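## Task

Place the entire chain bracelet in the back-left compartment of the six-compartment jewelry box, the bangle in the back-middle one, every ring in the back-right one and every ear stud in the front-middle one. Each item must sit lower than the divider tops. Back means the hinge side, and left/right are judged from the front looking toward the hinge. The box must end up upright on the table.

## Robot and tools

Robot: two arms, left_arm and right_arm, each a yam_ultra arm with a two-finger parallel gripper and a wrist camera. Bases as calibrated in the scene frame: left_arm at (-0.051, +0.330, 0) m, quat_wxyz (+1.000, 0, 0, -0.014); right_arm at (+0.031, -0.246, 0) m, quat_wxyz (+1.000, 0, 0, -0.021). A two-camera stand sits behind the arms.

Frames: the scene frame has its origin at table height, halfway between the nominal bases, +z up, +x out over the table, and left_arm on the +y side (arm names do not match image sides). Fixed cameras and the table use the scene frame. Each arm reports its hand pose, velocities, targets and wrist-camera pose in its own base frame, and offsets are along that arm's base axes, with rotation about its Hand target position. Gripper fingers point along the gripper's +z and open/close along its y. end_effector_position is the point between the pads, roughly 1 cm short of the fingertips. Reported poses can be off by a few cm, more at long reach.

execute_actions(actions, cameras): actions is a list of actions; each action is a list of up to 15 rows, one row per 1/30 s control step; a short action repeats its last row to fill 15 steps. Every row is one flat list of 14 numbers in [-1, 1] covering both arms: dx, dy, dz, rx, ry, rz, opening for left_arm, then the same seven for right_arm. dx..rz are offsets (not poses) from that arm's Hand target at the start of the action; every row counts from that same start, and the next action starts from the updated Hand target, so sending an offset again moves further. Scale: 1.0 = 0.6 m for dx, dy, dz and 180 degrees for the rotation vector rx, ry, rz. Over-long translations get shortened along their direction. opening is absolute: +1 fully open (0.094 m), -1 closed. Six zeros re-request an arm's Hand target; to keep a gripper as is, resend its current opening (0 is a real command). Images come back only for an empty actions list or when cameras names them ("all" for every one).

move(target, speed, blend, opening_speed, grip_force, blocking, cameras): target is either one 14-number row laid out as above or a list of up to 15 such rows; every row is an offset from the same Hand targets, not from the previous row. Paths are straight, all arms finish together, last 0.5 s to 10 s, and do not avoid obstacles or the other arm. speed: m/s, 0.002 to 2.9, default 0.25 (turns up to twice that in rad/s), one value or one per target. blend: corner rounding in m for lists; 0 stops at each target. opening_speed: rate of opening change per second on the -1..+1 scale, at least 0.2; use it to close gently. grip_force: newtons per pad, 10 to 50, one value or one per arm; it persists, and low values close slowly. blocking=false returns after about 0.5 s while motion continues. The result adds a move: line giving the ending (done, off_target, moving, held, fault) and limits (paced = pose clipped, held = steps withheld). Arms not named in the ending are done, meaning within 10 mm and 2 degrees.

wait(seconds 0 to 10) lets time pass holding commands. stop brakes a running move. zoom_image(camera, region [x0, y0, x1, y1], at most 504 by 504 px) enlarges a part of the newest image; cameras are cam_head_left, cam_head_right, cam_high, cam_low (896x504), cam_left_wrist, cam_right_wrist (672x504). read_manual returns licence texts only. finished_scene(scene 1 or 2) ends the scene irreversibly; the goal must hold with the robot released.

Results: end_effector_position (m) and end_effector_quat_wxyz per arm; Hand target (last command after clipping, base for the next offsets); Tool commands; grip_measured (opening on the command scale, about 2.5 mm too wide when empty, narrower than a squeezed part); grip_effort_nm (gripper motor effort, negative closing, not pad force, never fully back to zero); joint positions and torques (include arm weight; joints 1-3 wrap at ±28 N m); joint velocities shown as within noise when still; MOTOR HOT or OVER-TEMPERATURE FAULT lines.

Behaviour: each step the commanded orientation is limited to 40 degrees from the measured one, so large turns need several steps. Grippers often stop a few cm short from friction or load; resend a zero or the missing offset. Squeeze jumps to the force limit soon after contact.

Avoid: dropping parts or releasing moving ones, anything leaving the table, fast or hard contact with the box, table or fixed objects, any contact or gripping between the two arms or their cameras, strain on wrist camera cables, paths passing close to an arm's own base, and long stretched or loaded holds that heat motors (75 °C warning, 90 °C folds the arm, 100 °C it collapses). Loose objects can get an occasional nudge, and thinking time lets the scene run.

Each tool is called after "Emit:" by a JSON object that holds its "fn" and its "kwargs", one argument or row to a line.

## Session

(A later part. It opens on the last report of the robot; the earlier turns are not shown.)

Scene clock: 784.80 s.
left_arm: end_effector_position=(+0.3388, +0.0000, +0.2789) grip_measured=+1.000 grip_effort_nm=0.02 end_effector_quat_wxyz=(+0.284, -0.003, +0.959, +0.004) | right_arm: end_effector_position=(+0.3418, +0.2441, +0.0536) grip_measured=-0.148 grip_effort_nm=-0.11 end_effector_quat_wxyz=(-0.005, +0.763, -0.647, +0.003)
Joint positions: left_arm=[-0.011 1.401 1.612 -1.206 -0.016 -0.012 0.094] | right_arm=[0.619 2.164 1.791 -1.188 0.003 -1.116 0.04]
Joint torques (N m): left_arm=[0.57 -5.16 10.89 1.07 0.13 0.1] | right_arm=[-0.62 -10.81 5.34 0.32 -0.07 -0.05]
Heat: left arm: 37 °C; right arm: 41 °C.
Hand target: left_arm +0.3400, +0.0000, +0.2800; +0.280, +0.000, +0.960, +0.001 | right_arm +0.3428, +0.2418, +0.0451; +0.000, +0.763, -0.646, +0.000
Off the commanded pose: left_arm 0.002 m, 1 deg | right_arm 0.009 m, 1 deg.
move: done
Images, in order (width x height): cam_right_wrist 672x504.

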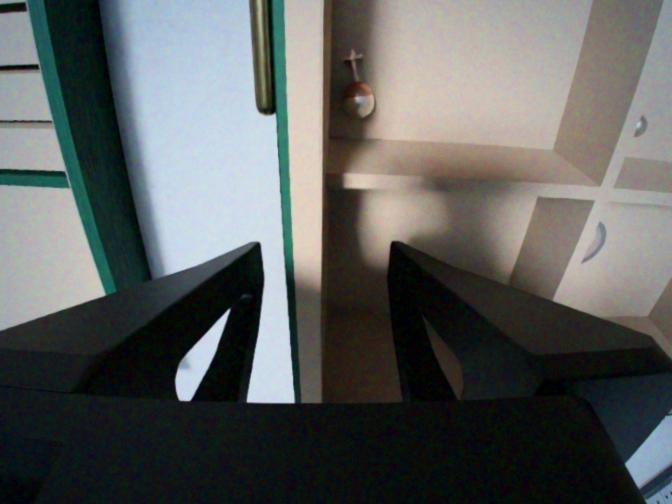

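Emit:
{"fn": "move", "kwargs": {
  "target": [0, 0, 0, 0, 0, 0, 1.0, -0.0082, -0.0013, -0.027, 0, 0, 0, -0.15],
  "speed": 0.06,
  "cameras": ["cam_right_wrist", "cam_low"]
}}

Scene clock: 790.57 s.
left_arm: end_effector_position=(+0.3388, +0.0000, +0.2789) grip_measured=+1.000 grip_effort_nm=0.02 end_effector_quat_wxyz=(+0.284, -0.003, +0.959, +0.004) | right_arm: end_effector_position=(+0.3384, +0.2417, +0.0354) grip_measured=-0.148 grip_effort_nm=-0.11 end_effector_quat_wxyz=(-0.002, +0.763, -0.647, +0.002)
Joint positions: left_arm=[-0.011 1.401 1.612 -1.206 -0.016 -0.012 0.094] | right_arm=[0.619 2.164 1.718 -1.119 0.003 -1.116 0.04]
Joint torques (N m): left_arm=[0.53 -5.18 10.74 1.06 0.11 0.11] | right_arm=[-0.18 -11.19 5.22 0.32 -0.08 0]
Heat: left arm: 37 °C; right arm: 40 °C.
Hand target: left_arm +0.3400, +0.0000, +0.2800; +0.280, +0.000, +0.960, +0.001 | right_arm +0.3379, +0.2410, +0.0289; +0.000, +0.763, -0.646, +0.000
Off the commanded pose: left_arm 0.002 m, 1 deg | right_arm 0.007 m, 0 deg.
move: done
Images, in order (width x height): cam_low 896x504, cam_right_wrist 672x504.

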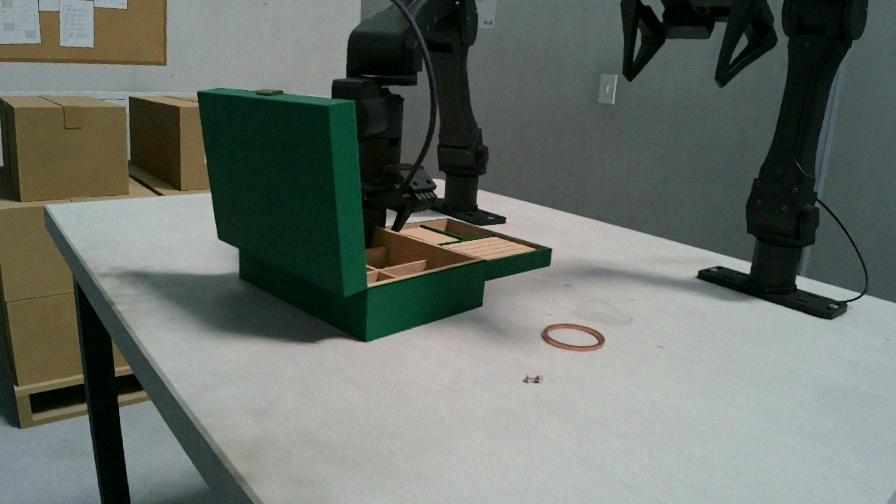

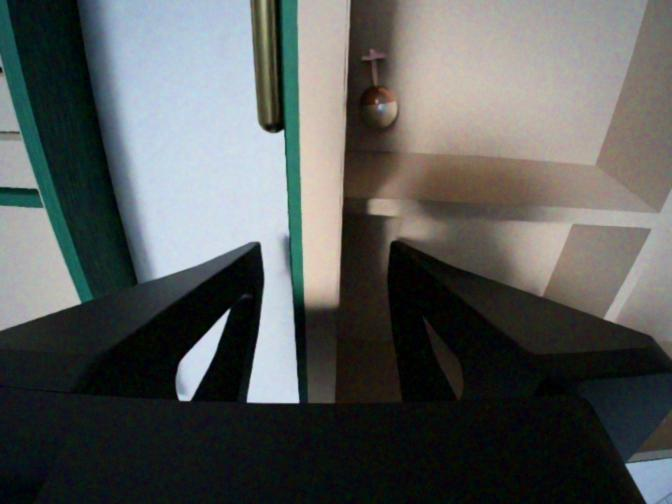

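Emit:
{"fn": "move", "kwargs": {
  "target": [0, 0, 0, 0, 0, 0, 1.0, 0, 0, 0, 0, 0, 0, -0.9],
  "speed": 0.06,
  "opening_speed": 0.4,
  "grip_force": [50, 30],
  "cameras": ["cam_right_wrist"]
}}

Scene clock: 799.10 s.
left_arm: end_effector_position=(+0.3388, +0.0000, +0.2789) grip_measured=+1.000 grip_effort_nm=0.02 end_effector_quat_wxyz=(+0.284, -0.003, +0.959, +0.004) | right_arm: end_effector_position=(+0.3385, +0.2412, +0.0354) grip_measured=-0.793 grip_effort_nm=-0.68 end_effector_quat_wxyz=(-0.002, +0.761, -0.648, +0.004)
Joint positions: left_arm=[-0.011 1.401 1.612 -1.206 -0.016 -0.012 0.094] | right_arm=[0.619 2.164 1.718 -1.12 0.006 -1.112 0.01]
Joint torques (N m): left_arm=[0.57 -5.15 10.86 1.09 0.12 0.11] | right_arm=[-0.2 -11.18 5.23 0.32 -0.1 -0.04]
Heat: left arm: 37 °C; right arm: 40 °C.
Hand target: left_arm +0.3400, +0.0000, +0.2800; +0.280, +0.000, +0.960, +0.001 | right_arm +0.3379, +0.2410, +0.0289; +0.000, +0.763, -0.646, +0.000
Off the commanded pose: left_arm 0.002 m, 1 deg | right_arm 0.007 m, 1 deg.
grip_force (N): 50, 30
move: done
Images, in order (width x height): cam_right_wrist 672x504.

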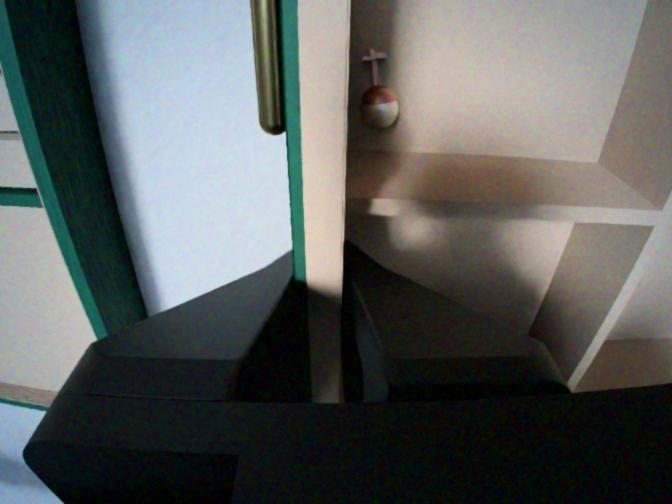

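Emit:
{"fn": "move", "kwargs": {
  "target": [0, 0, 0, 0, 0, 0, 1.0, -0.0823, -0.013, 0, 0, 0, 0, -0.9],
  "speed": 0.04,
  "cameras": ["cam_right_wrist", "cam_high", "cam_head_right"]
}}

Scene clock: 807.60 s.
left_arm: end_effector_position=(+0.3388, +0.0000, +0.2789) grip_measured=+1.000 grip_effort_nm=0.02 end_effector_quat_wxyz=(+0.284, -0.003, +0.959, +0.004) | right_arm: end_effector_position=(+0.3084, +0.2337, +0.0330) grip_measured=-0.797 grip_effort_nm=-0.68 end_effector_quat_wxyz=(-0.018, +0.754, -0.656, +0.014)
Joint positions: left_arm=[-0.011 1.401 1.612 -1.206 -0.016 -0.012 0.094] | right_arm=[0.656 2.022 1.489 -0.996 0.021 -1.055 0.01]
Joint torques (N m): left_arm=[0.59 -5.14 10.78 1.09 0.13 0.11] | right_arm=[1.65 -11.95 3.04 0.04 -0.26 -0.02]
Heat: left arm: 37 °C; right arm: 39 °C.
Hand target: left_arm +0.3400, +0.0000, +0.2800; +0.280, +0.000, +0.960, +0.001 | right_arm +0.2886, +0.2331, +0.0289; +0.000, +0.763, -0.646, +0.000
Off the commanded pose: left_arm 0.002 m, 1 deg | right_arm 0.020 m, 3 deg.
grip_force (N): 50, 30
move: off_target (right_arm)
Images, in order (width x height): cam_head_right 896x504, cam_high 896x504, cam_right_wrist 672x504.

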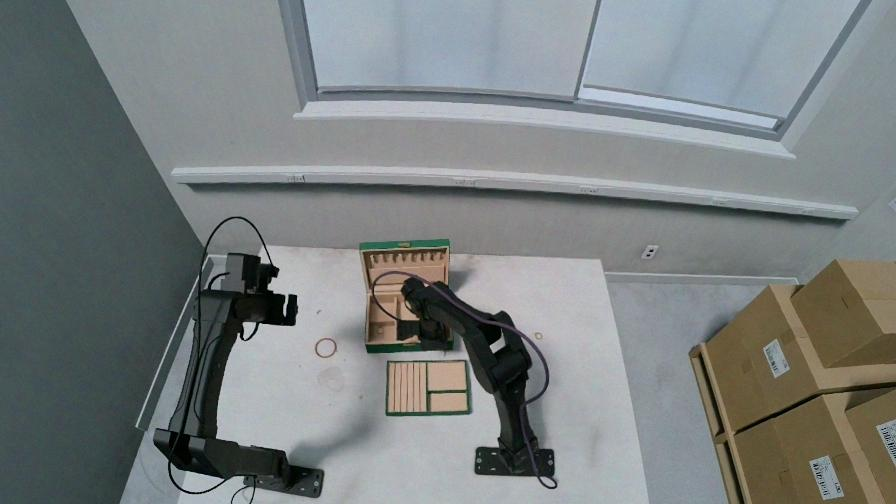

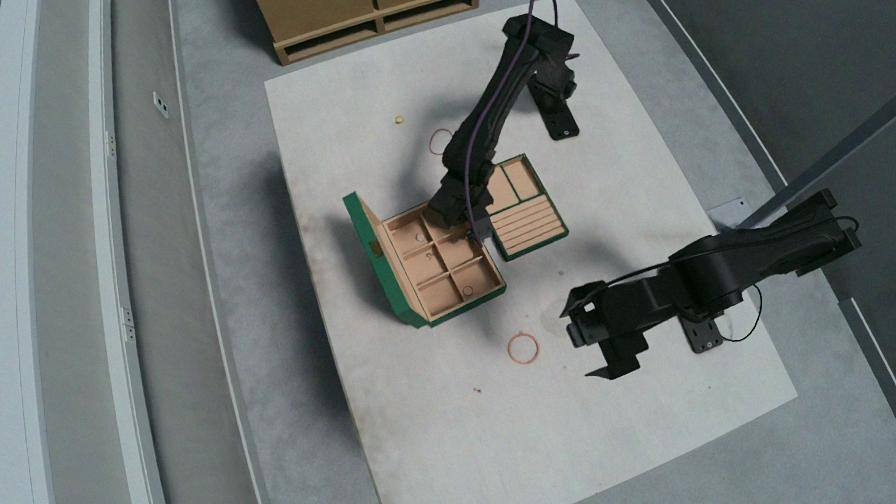

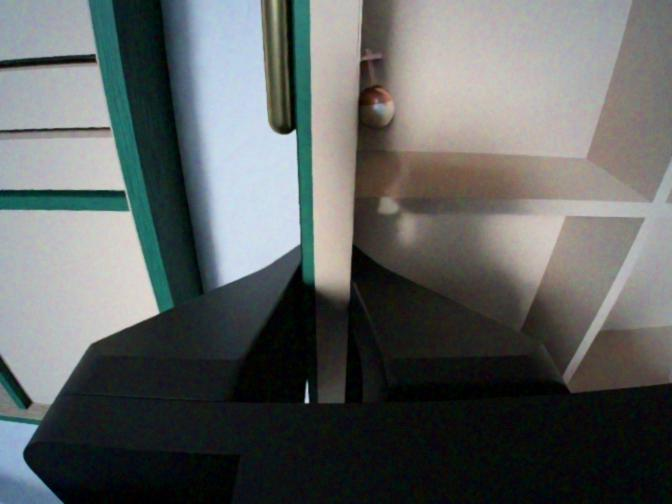

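Emit:
{"fn": "move", "kwargs": {
  "target": [0, 0, 0, 0, 0, 0, 1.0, -0.0988, -0.0156, 0, 0, 0, 0, -0.9],
  "speed": 0.04,
  "cameras": ["cam_right_wrist", "cam_high", "cam_head_right"]
}}

Scene clock: 815.43 s.
left_arm: end_effector_position=(+0.3388, +0.0000, +0.2789) grip_measured=+1.000 grip_effort_nm=0.02 end_effector_quat_wxyz=(+0.284, -0.003, +0.959, +0.004) | right_arm: end_effector_position=(+0.2482, +0.2257, +0.0314) grip_measured=-0.797 grip_effort_nm=-0.68 end_effector_quat_wxyz=(-0.016, +0.753, -0.658, +0.013)
Joint positions: left_arm=[-0.011 1.401 1.612 -1.206 -0.016 -0.012 0.094] | right_arm=[0.747 1.846 1.236 -0.927 0.022 -0.959 0.01]
Joint torques (N m): left_arm=[0.55 -5.08 10.76 1.06 0.14 0.11] | right_arm=[1.73 -10.48 3.21 0.03 -0.28 -0.05]
Heat: left arm: 37 °C; right arm: 40 °C.
Hand target: left_arm +0.3400, +0.0000, +0.2800; +0.280, +0.000, +0.960, +0.001 | right_arm +0.2292, +0.2238, +0.0288; +0.000, +0.763, -0.646, +0.000
Off the commanded pose: left_arm 0.002 m, 1 deg | right_arm 0.019 m, 3 deg.
grip_force (N): 50, 30
move: off_target (right_arm)
Images, in order (width x height): cam_head_right 896x504, cam_high 896x504, cam_right_wrist 672x504.

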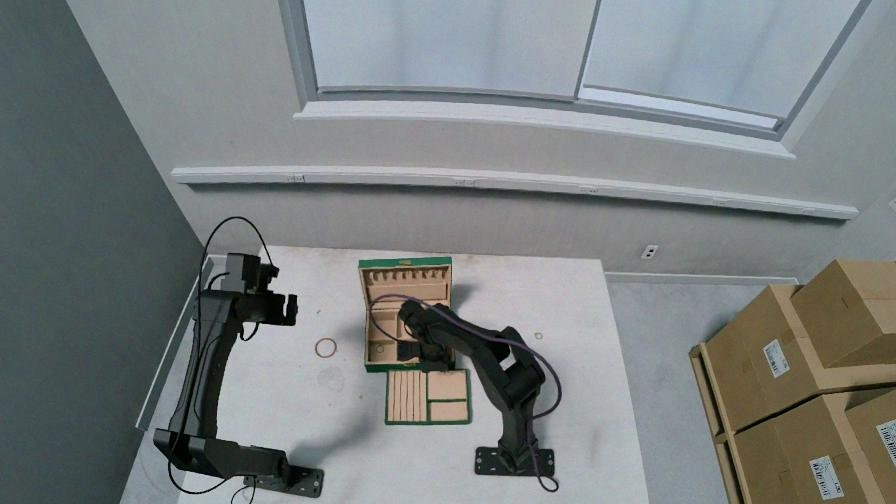

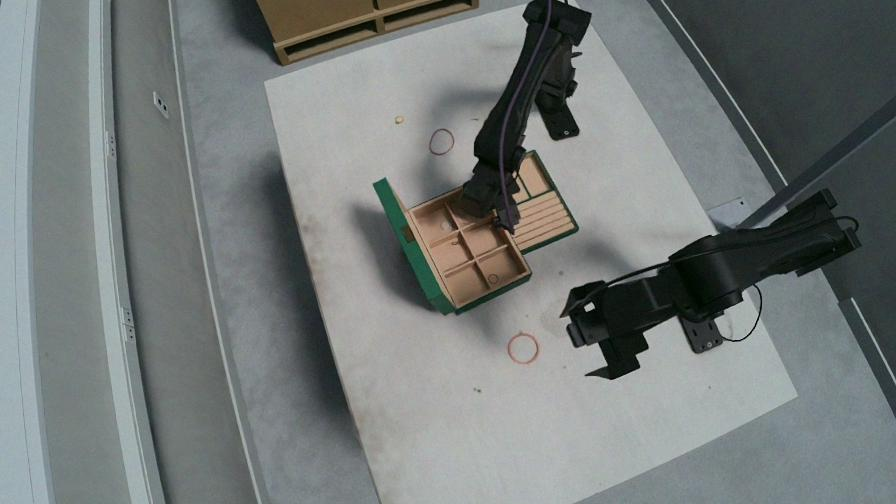

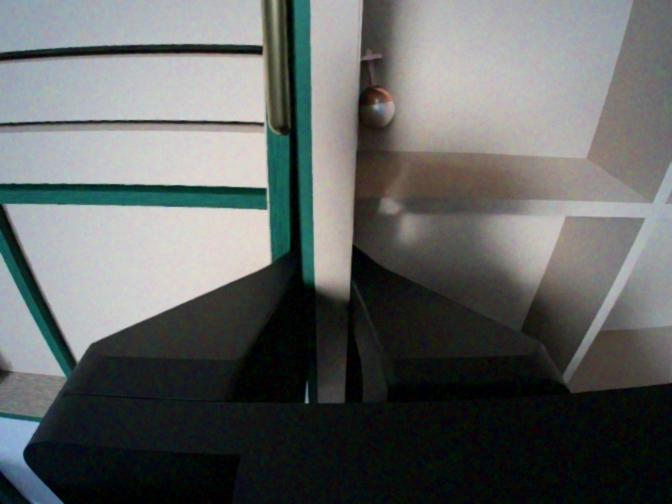

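Emit:
{"fn": "move", "kwargs": {
  "target": [0, 0, 0, 0, 0, 0, 1.0, -0.05, -0.0035, 0, 0, 0, 0, -0.9],
  "speed": 0.04,
  "cameras": ["cam_head_right"]
}}

Scene clock: 820.60 s.
left_arm: end_effector_position=(+0.3388, +0.0000, +0.2789) grip_measured=+1.000 grip_effort_nm=0.02 end_effector_quat_wxyz=(+0.284, -0.003, +0.959, +0.004) | right_arm: end_effector_position=(+0.2173, +0.2241, +0.0308) grip_measured=-0.797 grip_effort_nm=-0.67 end_effector_quat_wxyz=(-0.015, +0.752, -0.658, +0.013)
Joint positions: left_arm=[-0.011 1.401 1.612 -1.206 -0.016 -0.012 0.094] | right_arm=[0.812 1.767 1.135 -0.908 0.024 -0.893 0.01]
Joint torques (N m): left_arm=[0.58 -5.11 10.74 1.1 0.15 0.07] | right_arm=[1.8 -9.8 3.36 0.03 -0.31 -0.06]
Heat: left arm: 37 °C; right arm: 39 °C.
Hand target: left_arm +0.3400, +0.0000, +0.2800; +0.280, +0.000, +0.960, +0.001 | right_arm +0.1992, +0.2217, +0.0289; +0.000, +0.763, -0.646, +0.000
Off the commanded pose: left_arm 0.002 m, 1 deg | right_arm 0.018 m, 3 deg.
grip_force (N): 50, 30
move: off_target (right_arm)
Images, in order (width x height): cam_head_right 896x504.

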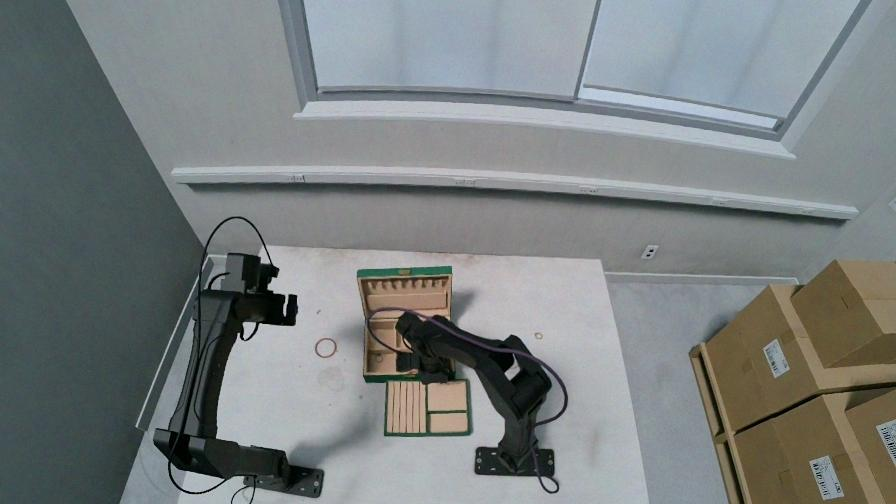

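Emit:
{"fn": "move", "kwargs": {
  "target": [
    [0, 0, 0, 0, 0, 0, 1.0, 0.0302, 0.004, 0.0032, 0, 0, 0, -0.9],
    [0, 0, 0, 0, 0, 0, 1.0, 0.0302, 0.004, 0.0032, 0, 0, 0, -0.2]
  ],
  "speed": 0.05,
  "opening_speed": 0.5,
  "grip_force": [50, 50],
  "cameras": ["cam_right_wrist"]
}}

Scene clock: 829.20 s.
left_arm: end_effector_position=(+0.3388, +0.0000, +0.2789) grip_measured=+1.000 grip_effort_nm=0.02 end_effector_quat_wxyz=(+0.284, -0.003, +0.959, +0.004) | right_arm: end_effector_position=(+0.2165, +0.2224, +0.0307) grip_measured=-0.202 grip_effort_nm=0.09 end_effector_quat_wxyz=(-0.008, +0.762, -0.648, +0.006)
Joint positions: left_arm=[-0.011 1.401 1.612 -1.206 -0.016 -0.012 0.094] | right_arm=[0.802 1.773 1.143 -0.923 0.012 -0.93 0.037]
Joint torques (N m): left_arm=[0.51 -5.12 10.89 1.06 0.12 0.1] | right_arm=[-0.42 -6.31 8.62 -0.04 -0.16 -0.05]
Heat: left arm: 37 °C; right arm: 37 °C.
Hand target: left_arm +0.3400, +0.0000, +0.2800; +0.280, +0.000, +0.960, +0.001 | right_arm +0.2173, +0.2241, +0.0307; +0.000, +0.763, -0.646, +0.000
Off the commanded pose: left_arm 0.002 m, 1 deg | right_arm 0.002 m, 1 deg.
move: done
Images, in order (width x height): cam_right_wrist 672x504.

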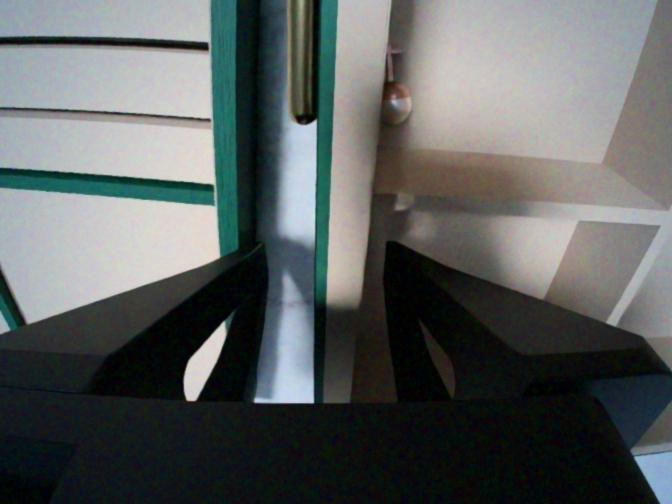

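Emit:
{"fn": "move", "kwargs": {
  "target": [
    [0, 0, 0, 0, 0, 0, 1.0, 0, 0, 0.1417, 0, 0, 0, -0.2],
    [0, 0, 0, 0, 0, 0, 1.0, 0.1612, 0.0848, 0.1417, 0, 0, -0.01, -0.2]
  ],
  "speed": 0.2,
  "blend": [0.02, 0],
  "cameras": ["cam_right_wrist"]
}}

Scene clock: 851.00 s.
left_arm: end_effector_position=(+0.3388, +0.0000, +0.2789) grip_measured=+1.000 grip_effort_nm=0.02 end_effector_quat_wxyz=(+0.284, -0.003, +0.959, +0.004) | right_arm: end_effector_position=(+0.3114, +0.2732, +0.1183) grip_measured=-0.202 grip_effort_nm=0.08 end_effector_quat_wxyz=(-0.006, +0.752, -0.660, +0.005)
Joint positions: left_arm=[-0.011 1.401 1.612 -1.206 -0.016 -0.012 0.094] | right_arm=[0.722 2.131 1.996 -1.423 0.009 -0.98 0.037]
Joint torques (N m): left_arm=[0.57 -5.09 10.85 1.07 0.13 0.11] | right_arm=[-0.42 -9.28 9.8 -0.01 -0.12 -0.06]
Heat: left arm: 37 °C; right arm: 34 °C.
Hand target: left_arm +0.3400, +0.0000, +0.2800; +0.280, +0.000, +0.960, +0.001 | right_arm +0.3142, +0.2750, +0.1158; +0.000, +0.753, -0.658, +0.000
Off the commanded pose: left_arm 0.002 m, 1 deg | right_arm 0.004 m, 1 deg.
move: done
Images, in order (width x height): cam_right_wrist 672x504.

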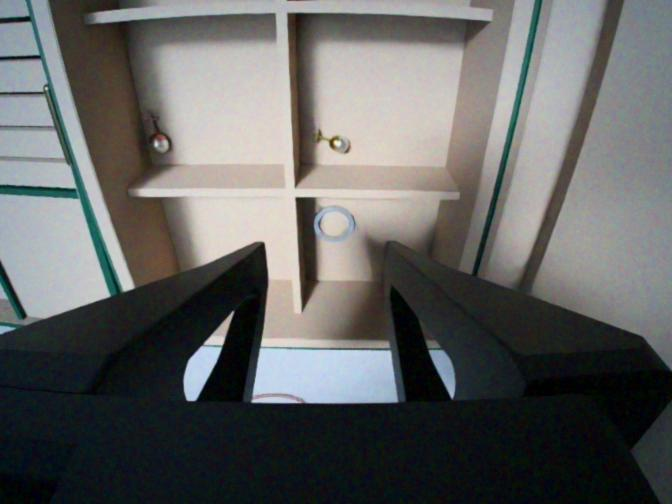

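Emit:
{"fn": "zoom_image", "kwargs": {
  "camera": "cam_right_wrist",
  "region": [270, 90, 400, 210]
}}

Scaled by 3.877 from the camera's 672x504 image, which has a finer 960x720 frame.

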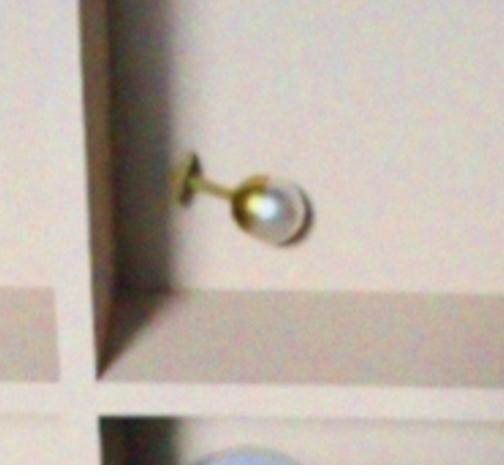

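Emit:
{"fn": "move", "kwargs": {
  "target": [0, 0, 0, 0, 0, 0, 1.0, 0.0113, 0.0162, -0.118, -0.0279, 0.0006, -0.106, -0.69],
  "speed": 0.12,
  "cameras": ["cam_right_wrist"]
}}

Scene clock: 942.93 s.
left_arm: end_effector_position=(+0.3388, +0.0000, +0.2789) grip_measured=+1.000 grip_effort_nm=0.02 end_effector_quat_wxyz=(+0.284, -0.003, +0.959, +0.004) | right_arm: end_effector_position=(+0.3390, +0.2902, +0.0824) grip_measured=-0.688 grip_effort_nm=-0.11 end_effector_quat_wxyz=(+0.031, -0.627, +0.778, -0.023)
Joint positions: left_arm=[-0.011 1.401 1.612 -1.206 -0.016 -0.012 0.094] | right_arm=[0.726 2.219 1.991 -1.284 0.049 -0.633 0.015]
Joint torques (N m): left_arm=[0.55 -5.11 10.86 1.09 0.12 0.11] | right_arm=[1.57 -6.46 4.66 -0.09 0.06 0.11]
Heat: left arm: 38 °C; right arm: 35 °C.
Hand target: left_arm +0.3400, +0.0000, +0.2800; +0.280, +0.000, +0.960, +0.001 | right_arm +0.3208, +0.2847, +0.0450; -0.033, -0.632, +0.773, -0.028
Off the commanded pose: left_arm 0.002 m, 1 deg | right_arm 0.042 m, 7 deg.
move: off_target (right_arm)
Images, in order (width x height): cam_right_wrist 672x504.

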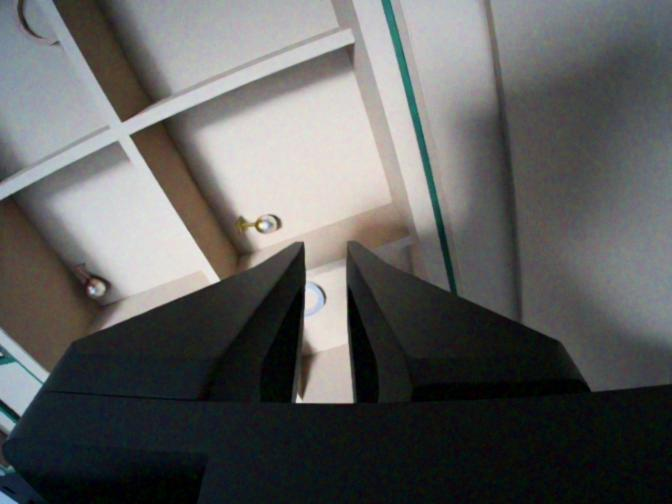

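Emit:
{"fn": "wait", "kwargs": {
  "seconds": 0.1,
  "cameras": ["cam_high", "cam_low", "cam_head_right", "cam_head_left"]
}}

Scene clock: 953.20 s.
left_arm: end_effector_position=(+0.3388, +0.0000, +0.2789) grip_measured=+1.000 grip_effort_nm=0.02 end_effector_quat_wxyz=(+0.284, -0.003, +0.959, +0.004) | right_arm: end_effector_position=(+0.3390, +0.2902, +0.0824) grip_measured=-0.688 grip_effort_nm=-0.12 end_effector_quat_wxyz=(+0.031, -0.627, +0.778, -0.023)
Joint positions: left_arm=[-0.011 1.401 1.612 -1.206 -0.016 -0.012 0.094] | right_arm=[0.726 2.219 1.991 -1.284 0.049 -0.633 0.015]
Joint torques (N m): left_arm=[0.53 -5.09 10.71 1.07 0.12 0.11] | right_arm=[1.54 -6.45 4.68 -0.09 0.06 0.1]
Heat: left arm: 38 °C; right arm: 35 °C.
Hand target: left_arm +0.3400, +0.0000, +0.2800; +0.280, +0.000, +0.960, +0.001 | right_arm +0.3208, +0.2847, +0.0450; -0.033, -0.632, +0.773, -0.028
Tool commands: left_gripper/opening=+1.0 right_gripper/opening=-0.69
Off the commanded pose: left_arm 0.002 m, 1 deg | right_arm 0.042 m, 7 deg.
wait: 0.10 s; at rest from the start
Images, in order (width x height): cam_head_left 896x504, cam_head_right 896x504, cam_high 896x504, cam_low 896x504.

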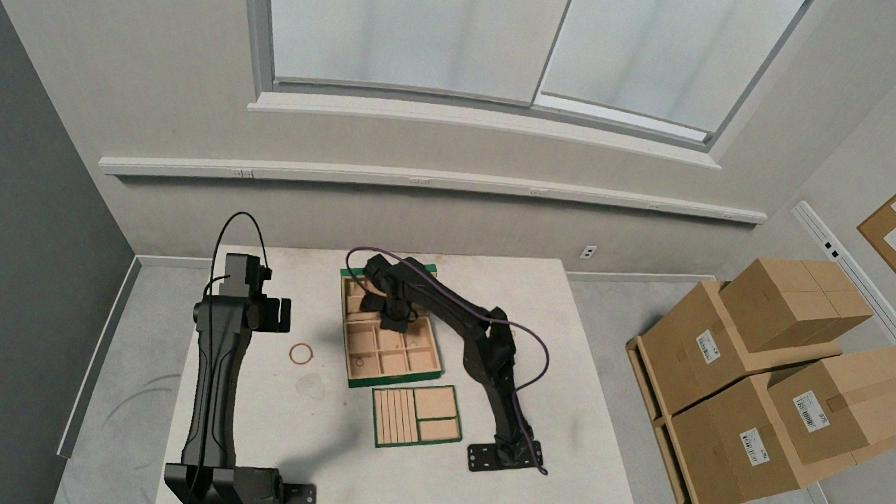

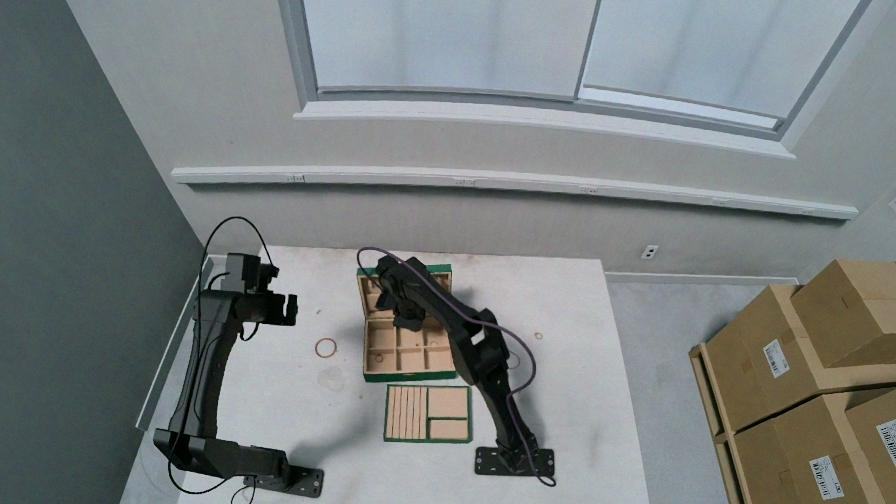

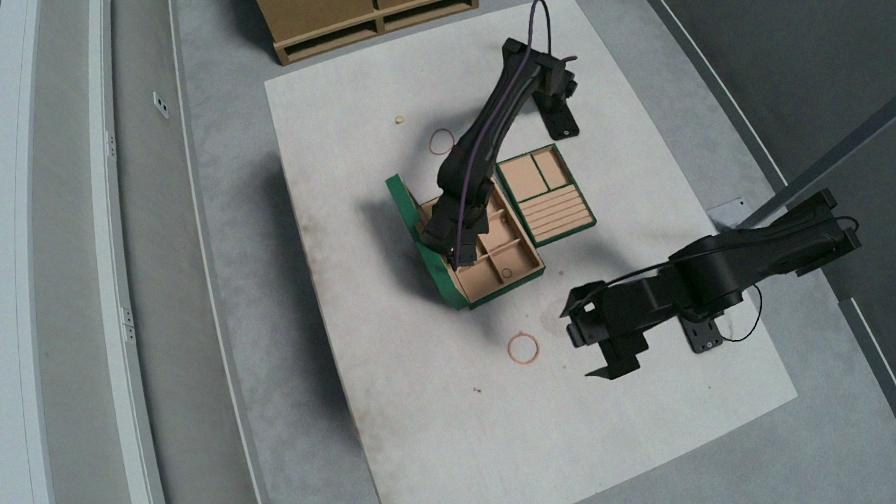

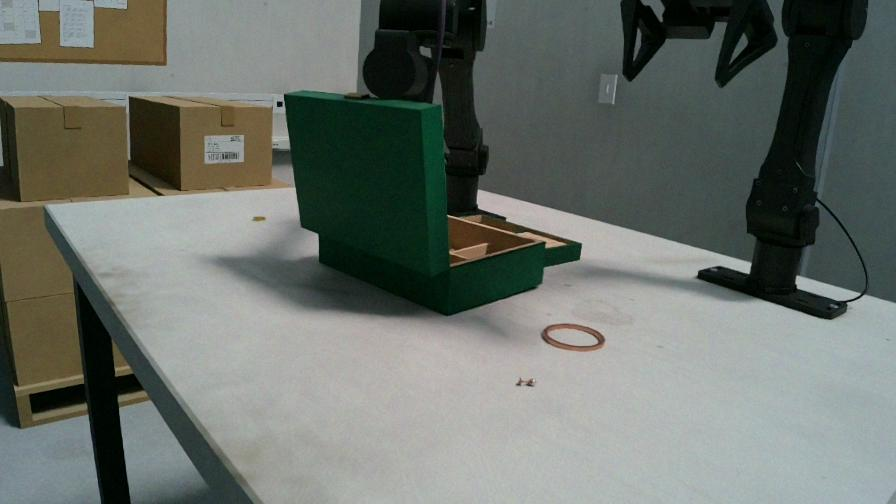

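Emit:
{"fn": "move", "kwargs": {
  "target": [
    [0, 0, 0, 0, 0, 0, 1.0, 0.007, 0.0055, 0.1333, 0, 0, 0, -0.69],
    [0, 0, 0, 0, 0, 0, 1.0, -0.0097, -0.0032, 0.05, -0.0135, 0.0351, 0.0644, -0.53]
  ],
  "speed": 0.12,
  "blend": [0.01, 0],
  "cameras": ["cam_right_wrist", "cam_high"]
}}

Scene clock: 1058.97 s.
left_arm: end_effector_position=(+0.3388, +0.0000, +0.2789) grip_measured=+1.000 grip_effort_nm=0.02 end_effector_quat_wxyz=(+0.284, -0.003, +0.959, +0.004) | right_arm: end_effector_position=(+0.3239, +0.2858, +0.0971) grip_measured=-0.532 grip_effort_nm=0.09 end_effector_quat_wxyz=(+0.035, +0.704, -0.709, +0.020)
Joint positions: left_arm=[-0.011 1.401 1.612 -1.206 -0.016 -0.012 0.094] | right_arm=[0.738 2.317 2.214 -1.536 0.042 -0.825 0.022]
Joint torques (N m): left_arm=[0.53 -5.19 10.82 1.06 0.11 0.11] | right_arm=[0.4 -9.01 5.11 -0.17 -0.11 -0.04]
Heat: left arm: 38 °C; right arm: 33 °C.
Hand target: left_arm +0.3400, +0.0000, +0.2800; +0.280, +0.000, +0.960, +0.001 | right_arm +0.3150, +0.2828, +0.0750; +0.086, +0.707, -0.702, +0.013
Off the commanded pose: left_arm 0.002 m, 1 deg | right_arm 0.024 m, 6 deg.
joint sent to its limit (right arm) — joint 4 (wrist pitch), lower limit. The joint targets still meet the commanded pose.
move: off_target (right_arm); target 2's new opening was sent with right_arm's hand 0.024 m and 6 deg from that target
Images, in order (width x height): cam_high 896x504, cam_right_wrist 672x504.

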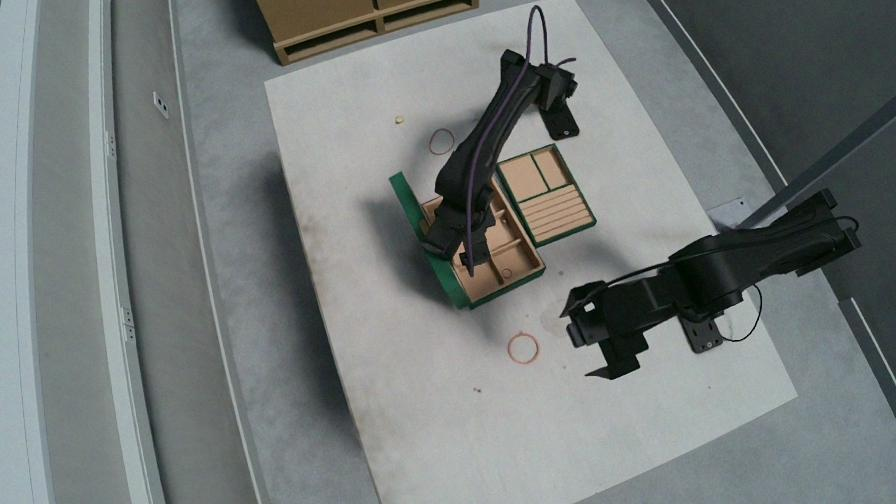

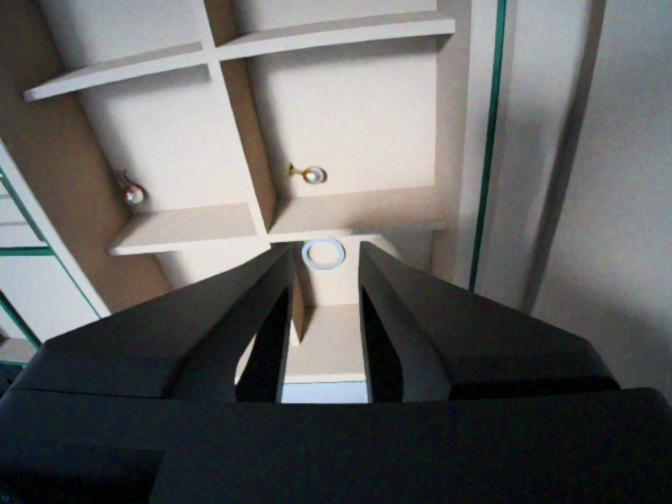

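Emit:
{"fn": "move", "kwargs": {
  "target": [0, 0, 0, 0, 0, 0, 1.0, -0.005, -0.0022, -0.065, 0, 0, 0, -0.53],
  "speed": 0.08,
  "cameras": ["cam_right_wrist"]
}}

Scene clock: 1071.37 s.
left_arm: end_effector_position=(+0.3388, +0.0000, +0.2789) grip_measured=+1.000 grip_effort_nm=0.02 end_effector_quat_wxyz=(+0.284, -0.003, +0.959, +0.004) | right_arm: end_effector_position=(+0.3460, +0.3015, +0.0819) grip_measured=-0.532 grip_effort_nm=0.08 end_effector_quat_wxyz=(-0.016, +0.701, -0.712, +0.022)
Joint positions: left_arm=[-0.011 1.401 1.612 -1.206 -0.016 -0.012 0.094] | right_arm=[0.731 2.317 2.155 -1.375 0.042 -0.825 0.022]
Joint torques (N m): left_arm=[0.58 -5.12 10.8 1.09 0.12 0.11] | right_arm=[1.06 -7.47 1.42 -0.6 -0.09 -0.02]
Heat: left arm: 38 °C; right arm: 32 °C.
Hand target: left_arm +0.3400, +0.0000, +0.2800; +0.280, +0.000, +0.960, +0.001 | right_arm +0.3120, +0.2815, +0.0360; +0.086, +0.707, -0.702, +0.013
Off the commanded pose: left_arm 0.002 m, 1 deg | right_arm 0.060 m, 12 deg.
move: off_target (right_arm)
Images, in order (width x height): cam_right_wrist 672x504.

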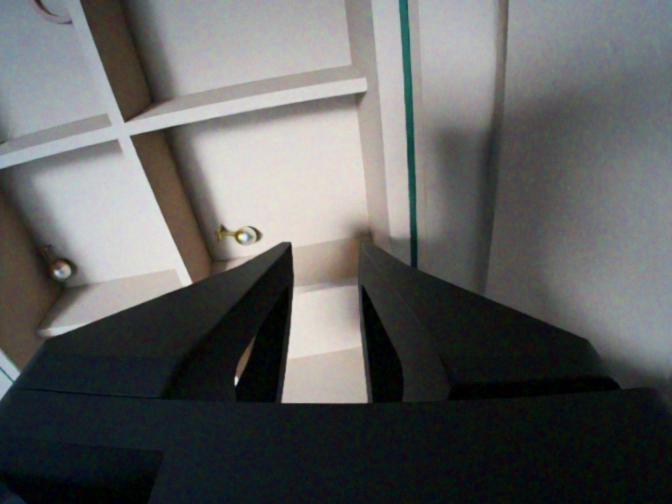

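Emit:
{"fn": "wait", "kwargs": {
  "seconds": 0.1,
  "cameras": ["cam_high", "cam_low", "cam_head_right"]
}}

Emit:
{"fn": "zoom_image", "kwargs": {
  "camera": "cam_high",
  "region": [360, 120, 560, 320]
}}

Emit:
{"fn": "zoom_image", "kwargs": {
  "camera": "cam_low",
  "region": [260, 0, 580, 320]
}}

Emit:
{"fn": "zoom_image", "kwargs": {
  "camera": "cam_head_right",
  "region": [330, 230, 530, 400]
}}

Scene clock: 1085.63 s.
left_arm: end_effector_position=(+0.3388, +0.0000, +0.2789) grip_measured=+1.000 grip_effort_nm=0.02 end_effector_quat_wxyz=(+0.284, -0.003, +0.959, +0.004) | right_arm: end_effector_position=(+0.3460, +0.3015, +0.0819) grip_measured=-0.532 grip_effort_nm=0.08 end_effector_quat_wxyz=(-0.016, +0.701, -0.712, +0.022)
Joint positions: left_arm=[-0.011 1.401 1.612 -1.206 -0.016 -0.012 0.094] | right_arm=[0.731 2.317 2.155 -1.375 0.042 -0.825 0.022]
Joint torques (N m): left_arm=[0.54 -5.08 10.73 1.06 0.11 0.09] | right_arm=[1.06 -7.43 1.46 -0.6 -0.1 -0.03]
Heat: left arm: 38 °C; right arm: 32 °C.
Hand target: left_arm +0.3400, +0.0000, +0.2800; +0.280, +0.000, +0.960, +0.001 | right_arm +0.3120, +0.2815, +0.0360; +0.086, +0.707, -0.702, +0.013
Tool commands: left_gripper/opening=+1.0 right_gripper/opening=-0.53
Off the commanded pose: left_arm 0.002 m, 1 deg | right_arm 0.060 m, 12 deg.
wait: 0.10 s; at rest from the start
Images, in order (width x height): cam_head_right 896x504, cam_high 896x504, cam_low 896x504.

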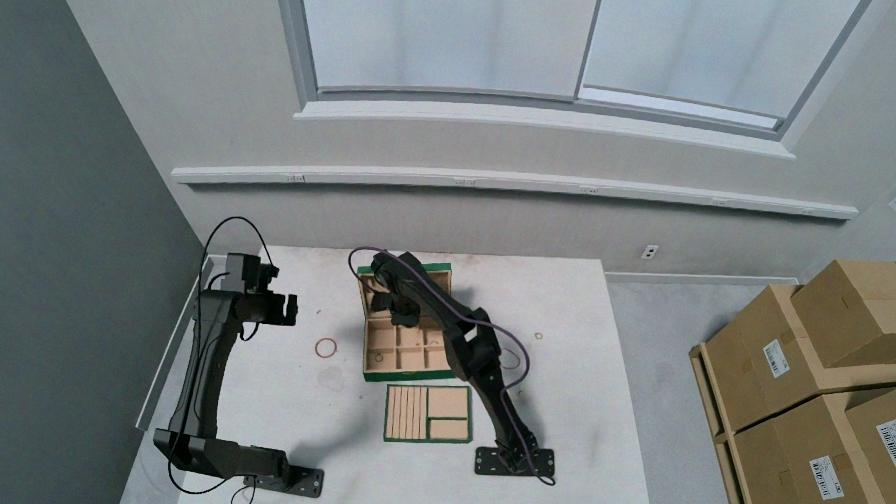

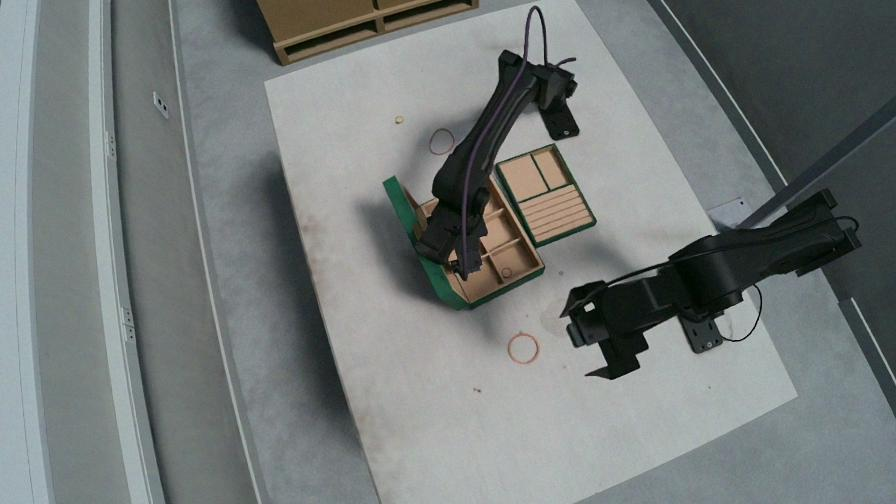

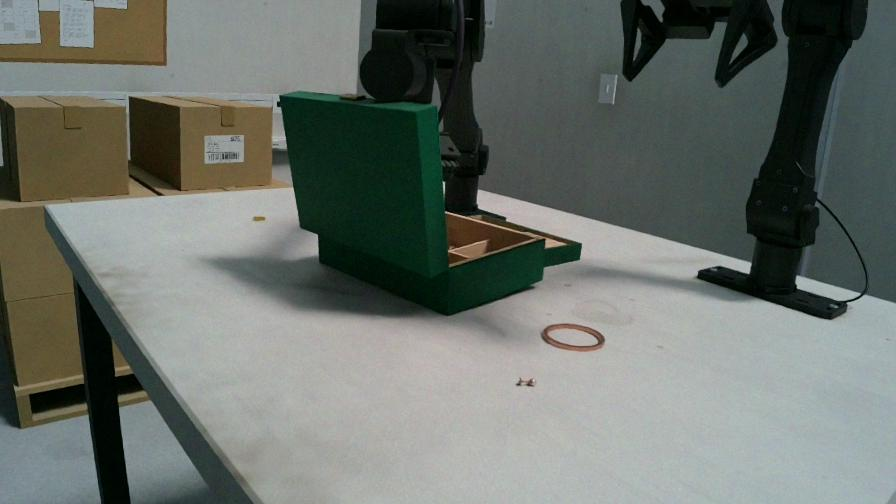

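Scaled by 2.520 from the camera's 896x504 image, which has a finer 1280x720 frame.

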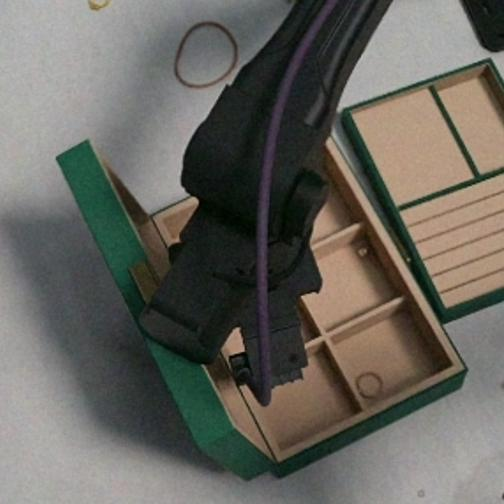

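Scaled by 1.575 from the camera's 896x504 image, which has a finer 1280x720 frame.

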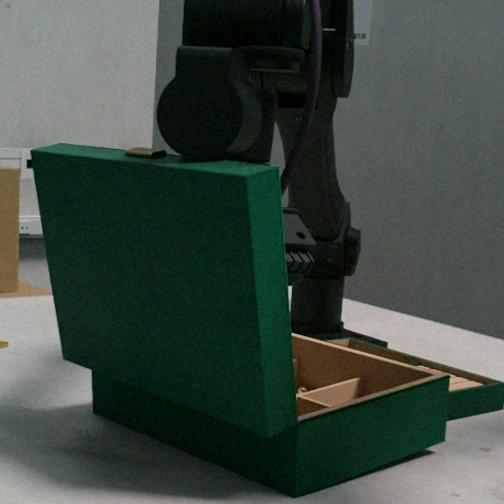

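Scaled by 2.520 from the camera's 896x504 image, which has a finer 1280x720 frame.

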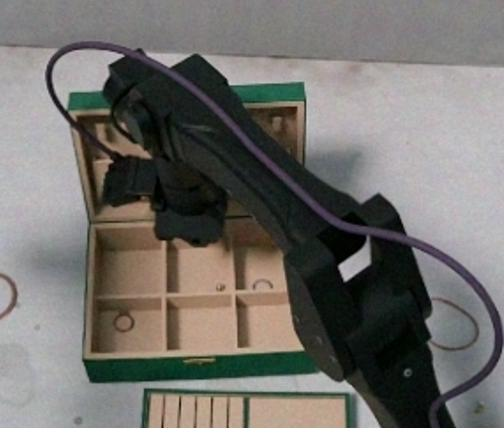

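Emit:
{"fn": "move", "kwargs": {
  "target": [0, 0, 0, 0, 0, 0, 1.0, 0, 0, 0.03, 0, 0, 0, -0.53],
  "speed": 0.1,
  "cameras": []
}}

Scene clock: 1132.27 s.
left_arm: end_effector_position=(+0.3388, +0.0000, +0.2789) grip_measured=+1.000 grip_effort_nm=0.02 end_effector_quat_wxyz=(+0.284, -0.003, +0.959, +0.004) | right_arm: end_effector_position=(+0.3403, +0.2969, +0.0861) grip_measured=-0.532 grip_effort_nm=0.08 end_effector_quat_wxyz=(-0.002, +0.702, -0.712, +0.021)
Joint positions: left_arm=[-0.011 1.401 1.612 -1.206 -0.016 -0.012 0.094] | right_arm=[0.732 2.317 2.173 -1.42 0.042 -0.825 0.022]
Joint torques (N m): left_arm=[0.49 -5.16 10.77 1.08 0.15 0.1] | right_arm=[1.06 -7.68 5.04 -0.81 -0.1 -0.03]
Heat: left arm: 38 °C; right arm: 31 °C.
Hand target: left_arm +0.3400, +0.0000, +0.2800; +0.280, +0.000, +0.960, +0.001 | right_arm +0.3120, +0.2814, +0.0540; +0.086, +0.707, -0.702, +0.013
Off the commanded pose: left_arm 0.002 m, 1 deg | right_arm 0.046 m, 10 deg.
move: off_target (right_arm)
No camera images: "cameras" was empty.

Emit:
{"fn": "move", "kwargs": {
  "target": [0, 0, 0, 0, 0, 0, 1.0, 0.0047, 0.0013, -0.0392, 0.0233, -0.0069, 0.0091, -0.53],
  "speed": 0.15,
  "cameras": ["cam_right_wrist"]
}}

Scene clock: 1199.83 s.
left_arm: end_effector_position=(+0.3388, +0.0000, +0.2789) grip_measured=+1.000 grip_effort_nm=0.02 end_effector_quat_wxyz=(+0.284, -0.003, +0.959, +0.004) | right_arm: end_effector_position=(+0.3488, +0.3122, +0.0765) grip_measured=-0.532 grip_effort_nm=0.08 end_effector_quat_wxyz=(-0.055, +0.717, -0.695, +0.009)
Joint positions: left_arm=[-0.011 1.401 1.612 -1.206 -0.016 -0.012 0.094] | right_arm=[0.732 2.261 2.034 -1.232 0.01 -0.872 0.022]
Joint torques (N m): left_arm=[0.53 -5.18 10.78 1.09 0.13 0.1] | right_arm=[-0.28 -7.94 1.48 -0.65 -0.14 -0.03]
Heat: left arm: 38 °C; right arm: 31 °C.
Hand target: left_arm +0.3400, +0.0000, +0.2800; +0.280, +0.000, +0.960, +0.001 | right_arm +0.3149, +0.2822, +0.0304; +0.052, +0.720, -0.692, -0.004
Off the commanded pose: left_arm 0.002 m, 1 deg | right_arm 0.065 m, 12 deg.
move: off_target (right_arm)
Images, in order (width x height): cam_right_wrist 672x504.

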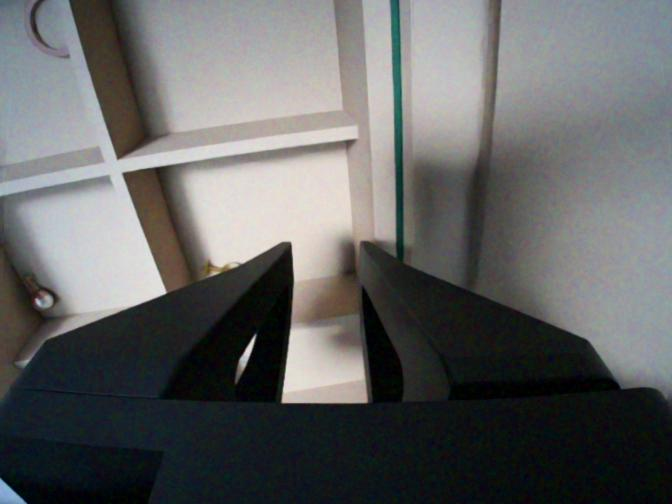

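Emit:
{"fn": "move", "kwargs": {
  "target": [
    [0, 0, 0, 0, 0, 0, 1.0, 0.025, 0.03, 0.166, 0, 0, 0, -0.53],
    [0, 0, 0, 0, 0, 0, 1.0, -0.0695, -0.0028, 0.116, 0.0233, -0.0238, 0.0296, 0.064]
  ],
  "speed": 0.15,
  "blend": [0.02, 0],
  "cameras": ["cam_right_wrist", "cam_head_right", "cam_low"]
}}

Scene clock: 1265.53 s.
left_arm: end_effector_position=(+0.3388, +0.0000, +0.2789) grip_measured=+1.000 grip_effort_nm=0.02 end_effector_quat_wxyz=(+0.284, -0.003, +0.959, +0.004) | right_arm: end_effector_position=(+0.2755, +0.2814, +0.0933) grip_measured=+0.062 grip_effort_nm=0.08 end_effector_quat_wxyz=(+0.011, +0.749, -0.662, +0.002)
Joint positions: left_arm=[-0.011 1.401 1.612 -1.206 -0.016 -0.012 0.094] | right_arm=[0.796 2.074 1.809 -1.328 0.006 -0.898 0.05]
Joint torques (N m): left_arm=[0.58 -5.14 10.7 1.07 0.11 0.1] | right_arm=[-0.02 -14.15 4.67 0.2 -0.09 -0.05]
Heat: left arm: 39 °C; right arm: 32 °C.
Hand target: left_arm +0.3400, +0.0000, +0.2800; +0.280, +0.000, +0.960, +0.001 | right_arm +0.2731, +0.2806, +0.1001; +0.000, +0.752, -0.659, +0.000
Off the commanded pose: left_arm 0.002 m, 1 deg | right_arm 0.007 m, 1 deg.
move: done
Images, in order (width x height): cam_head_right 896x504, cam_low 896x504, cam_right_wrist 672x504.

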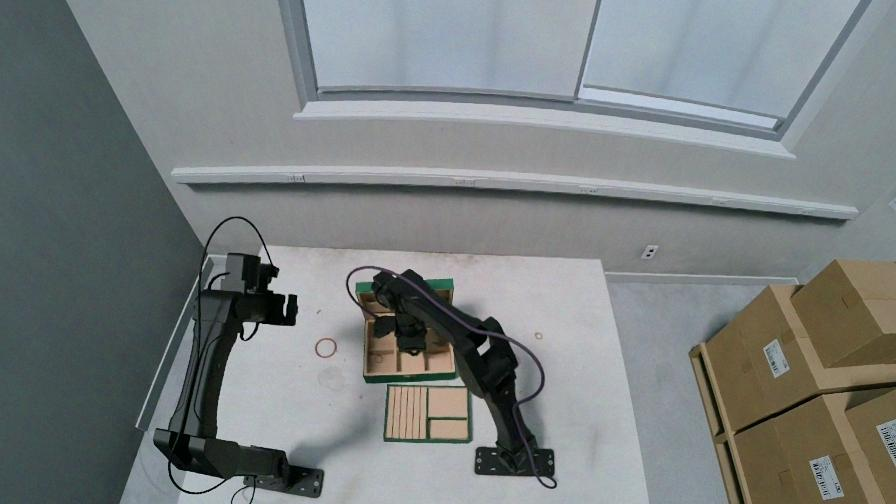

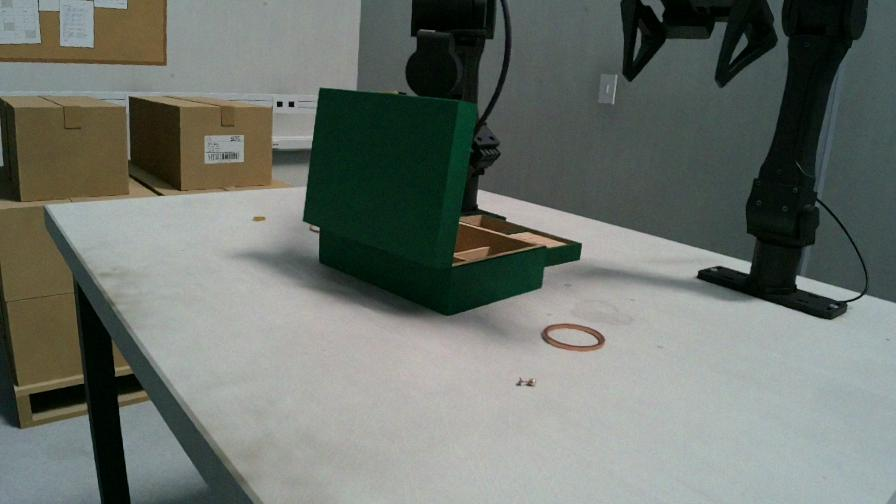

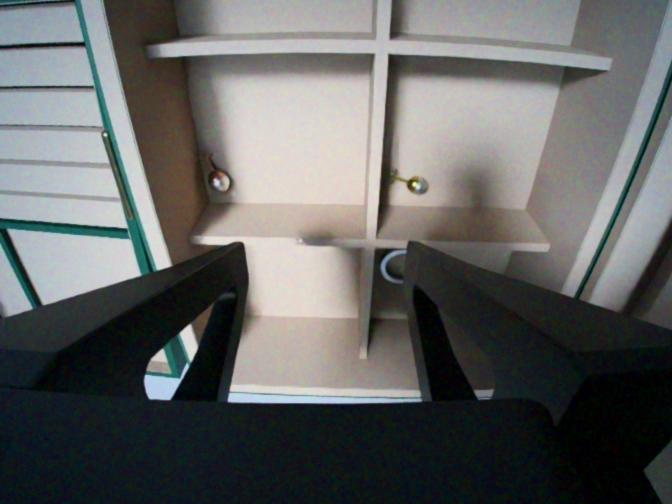

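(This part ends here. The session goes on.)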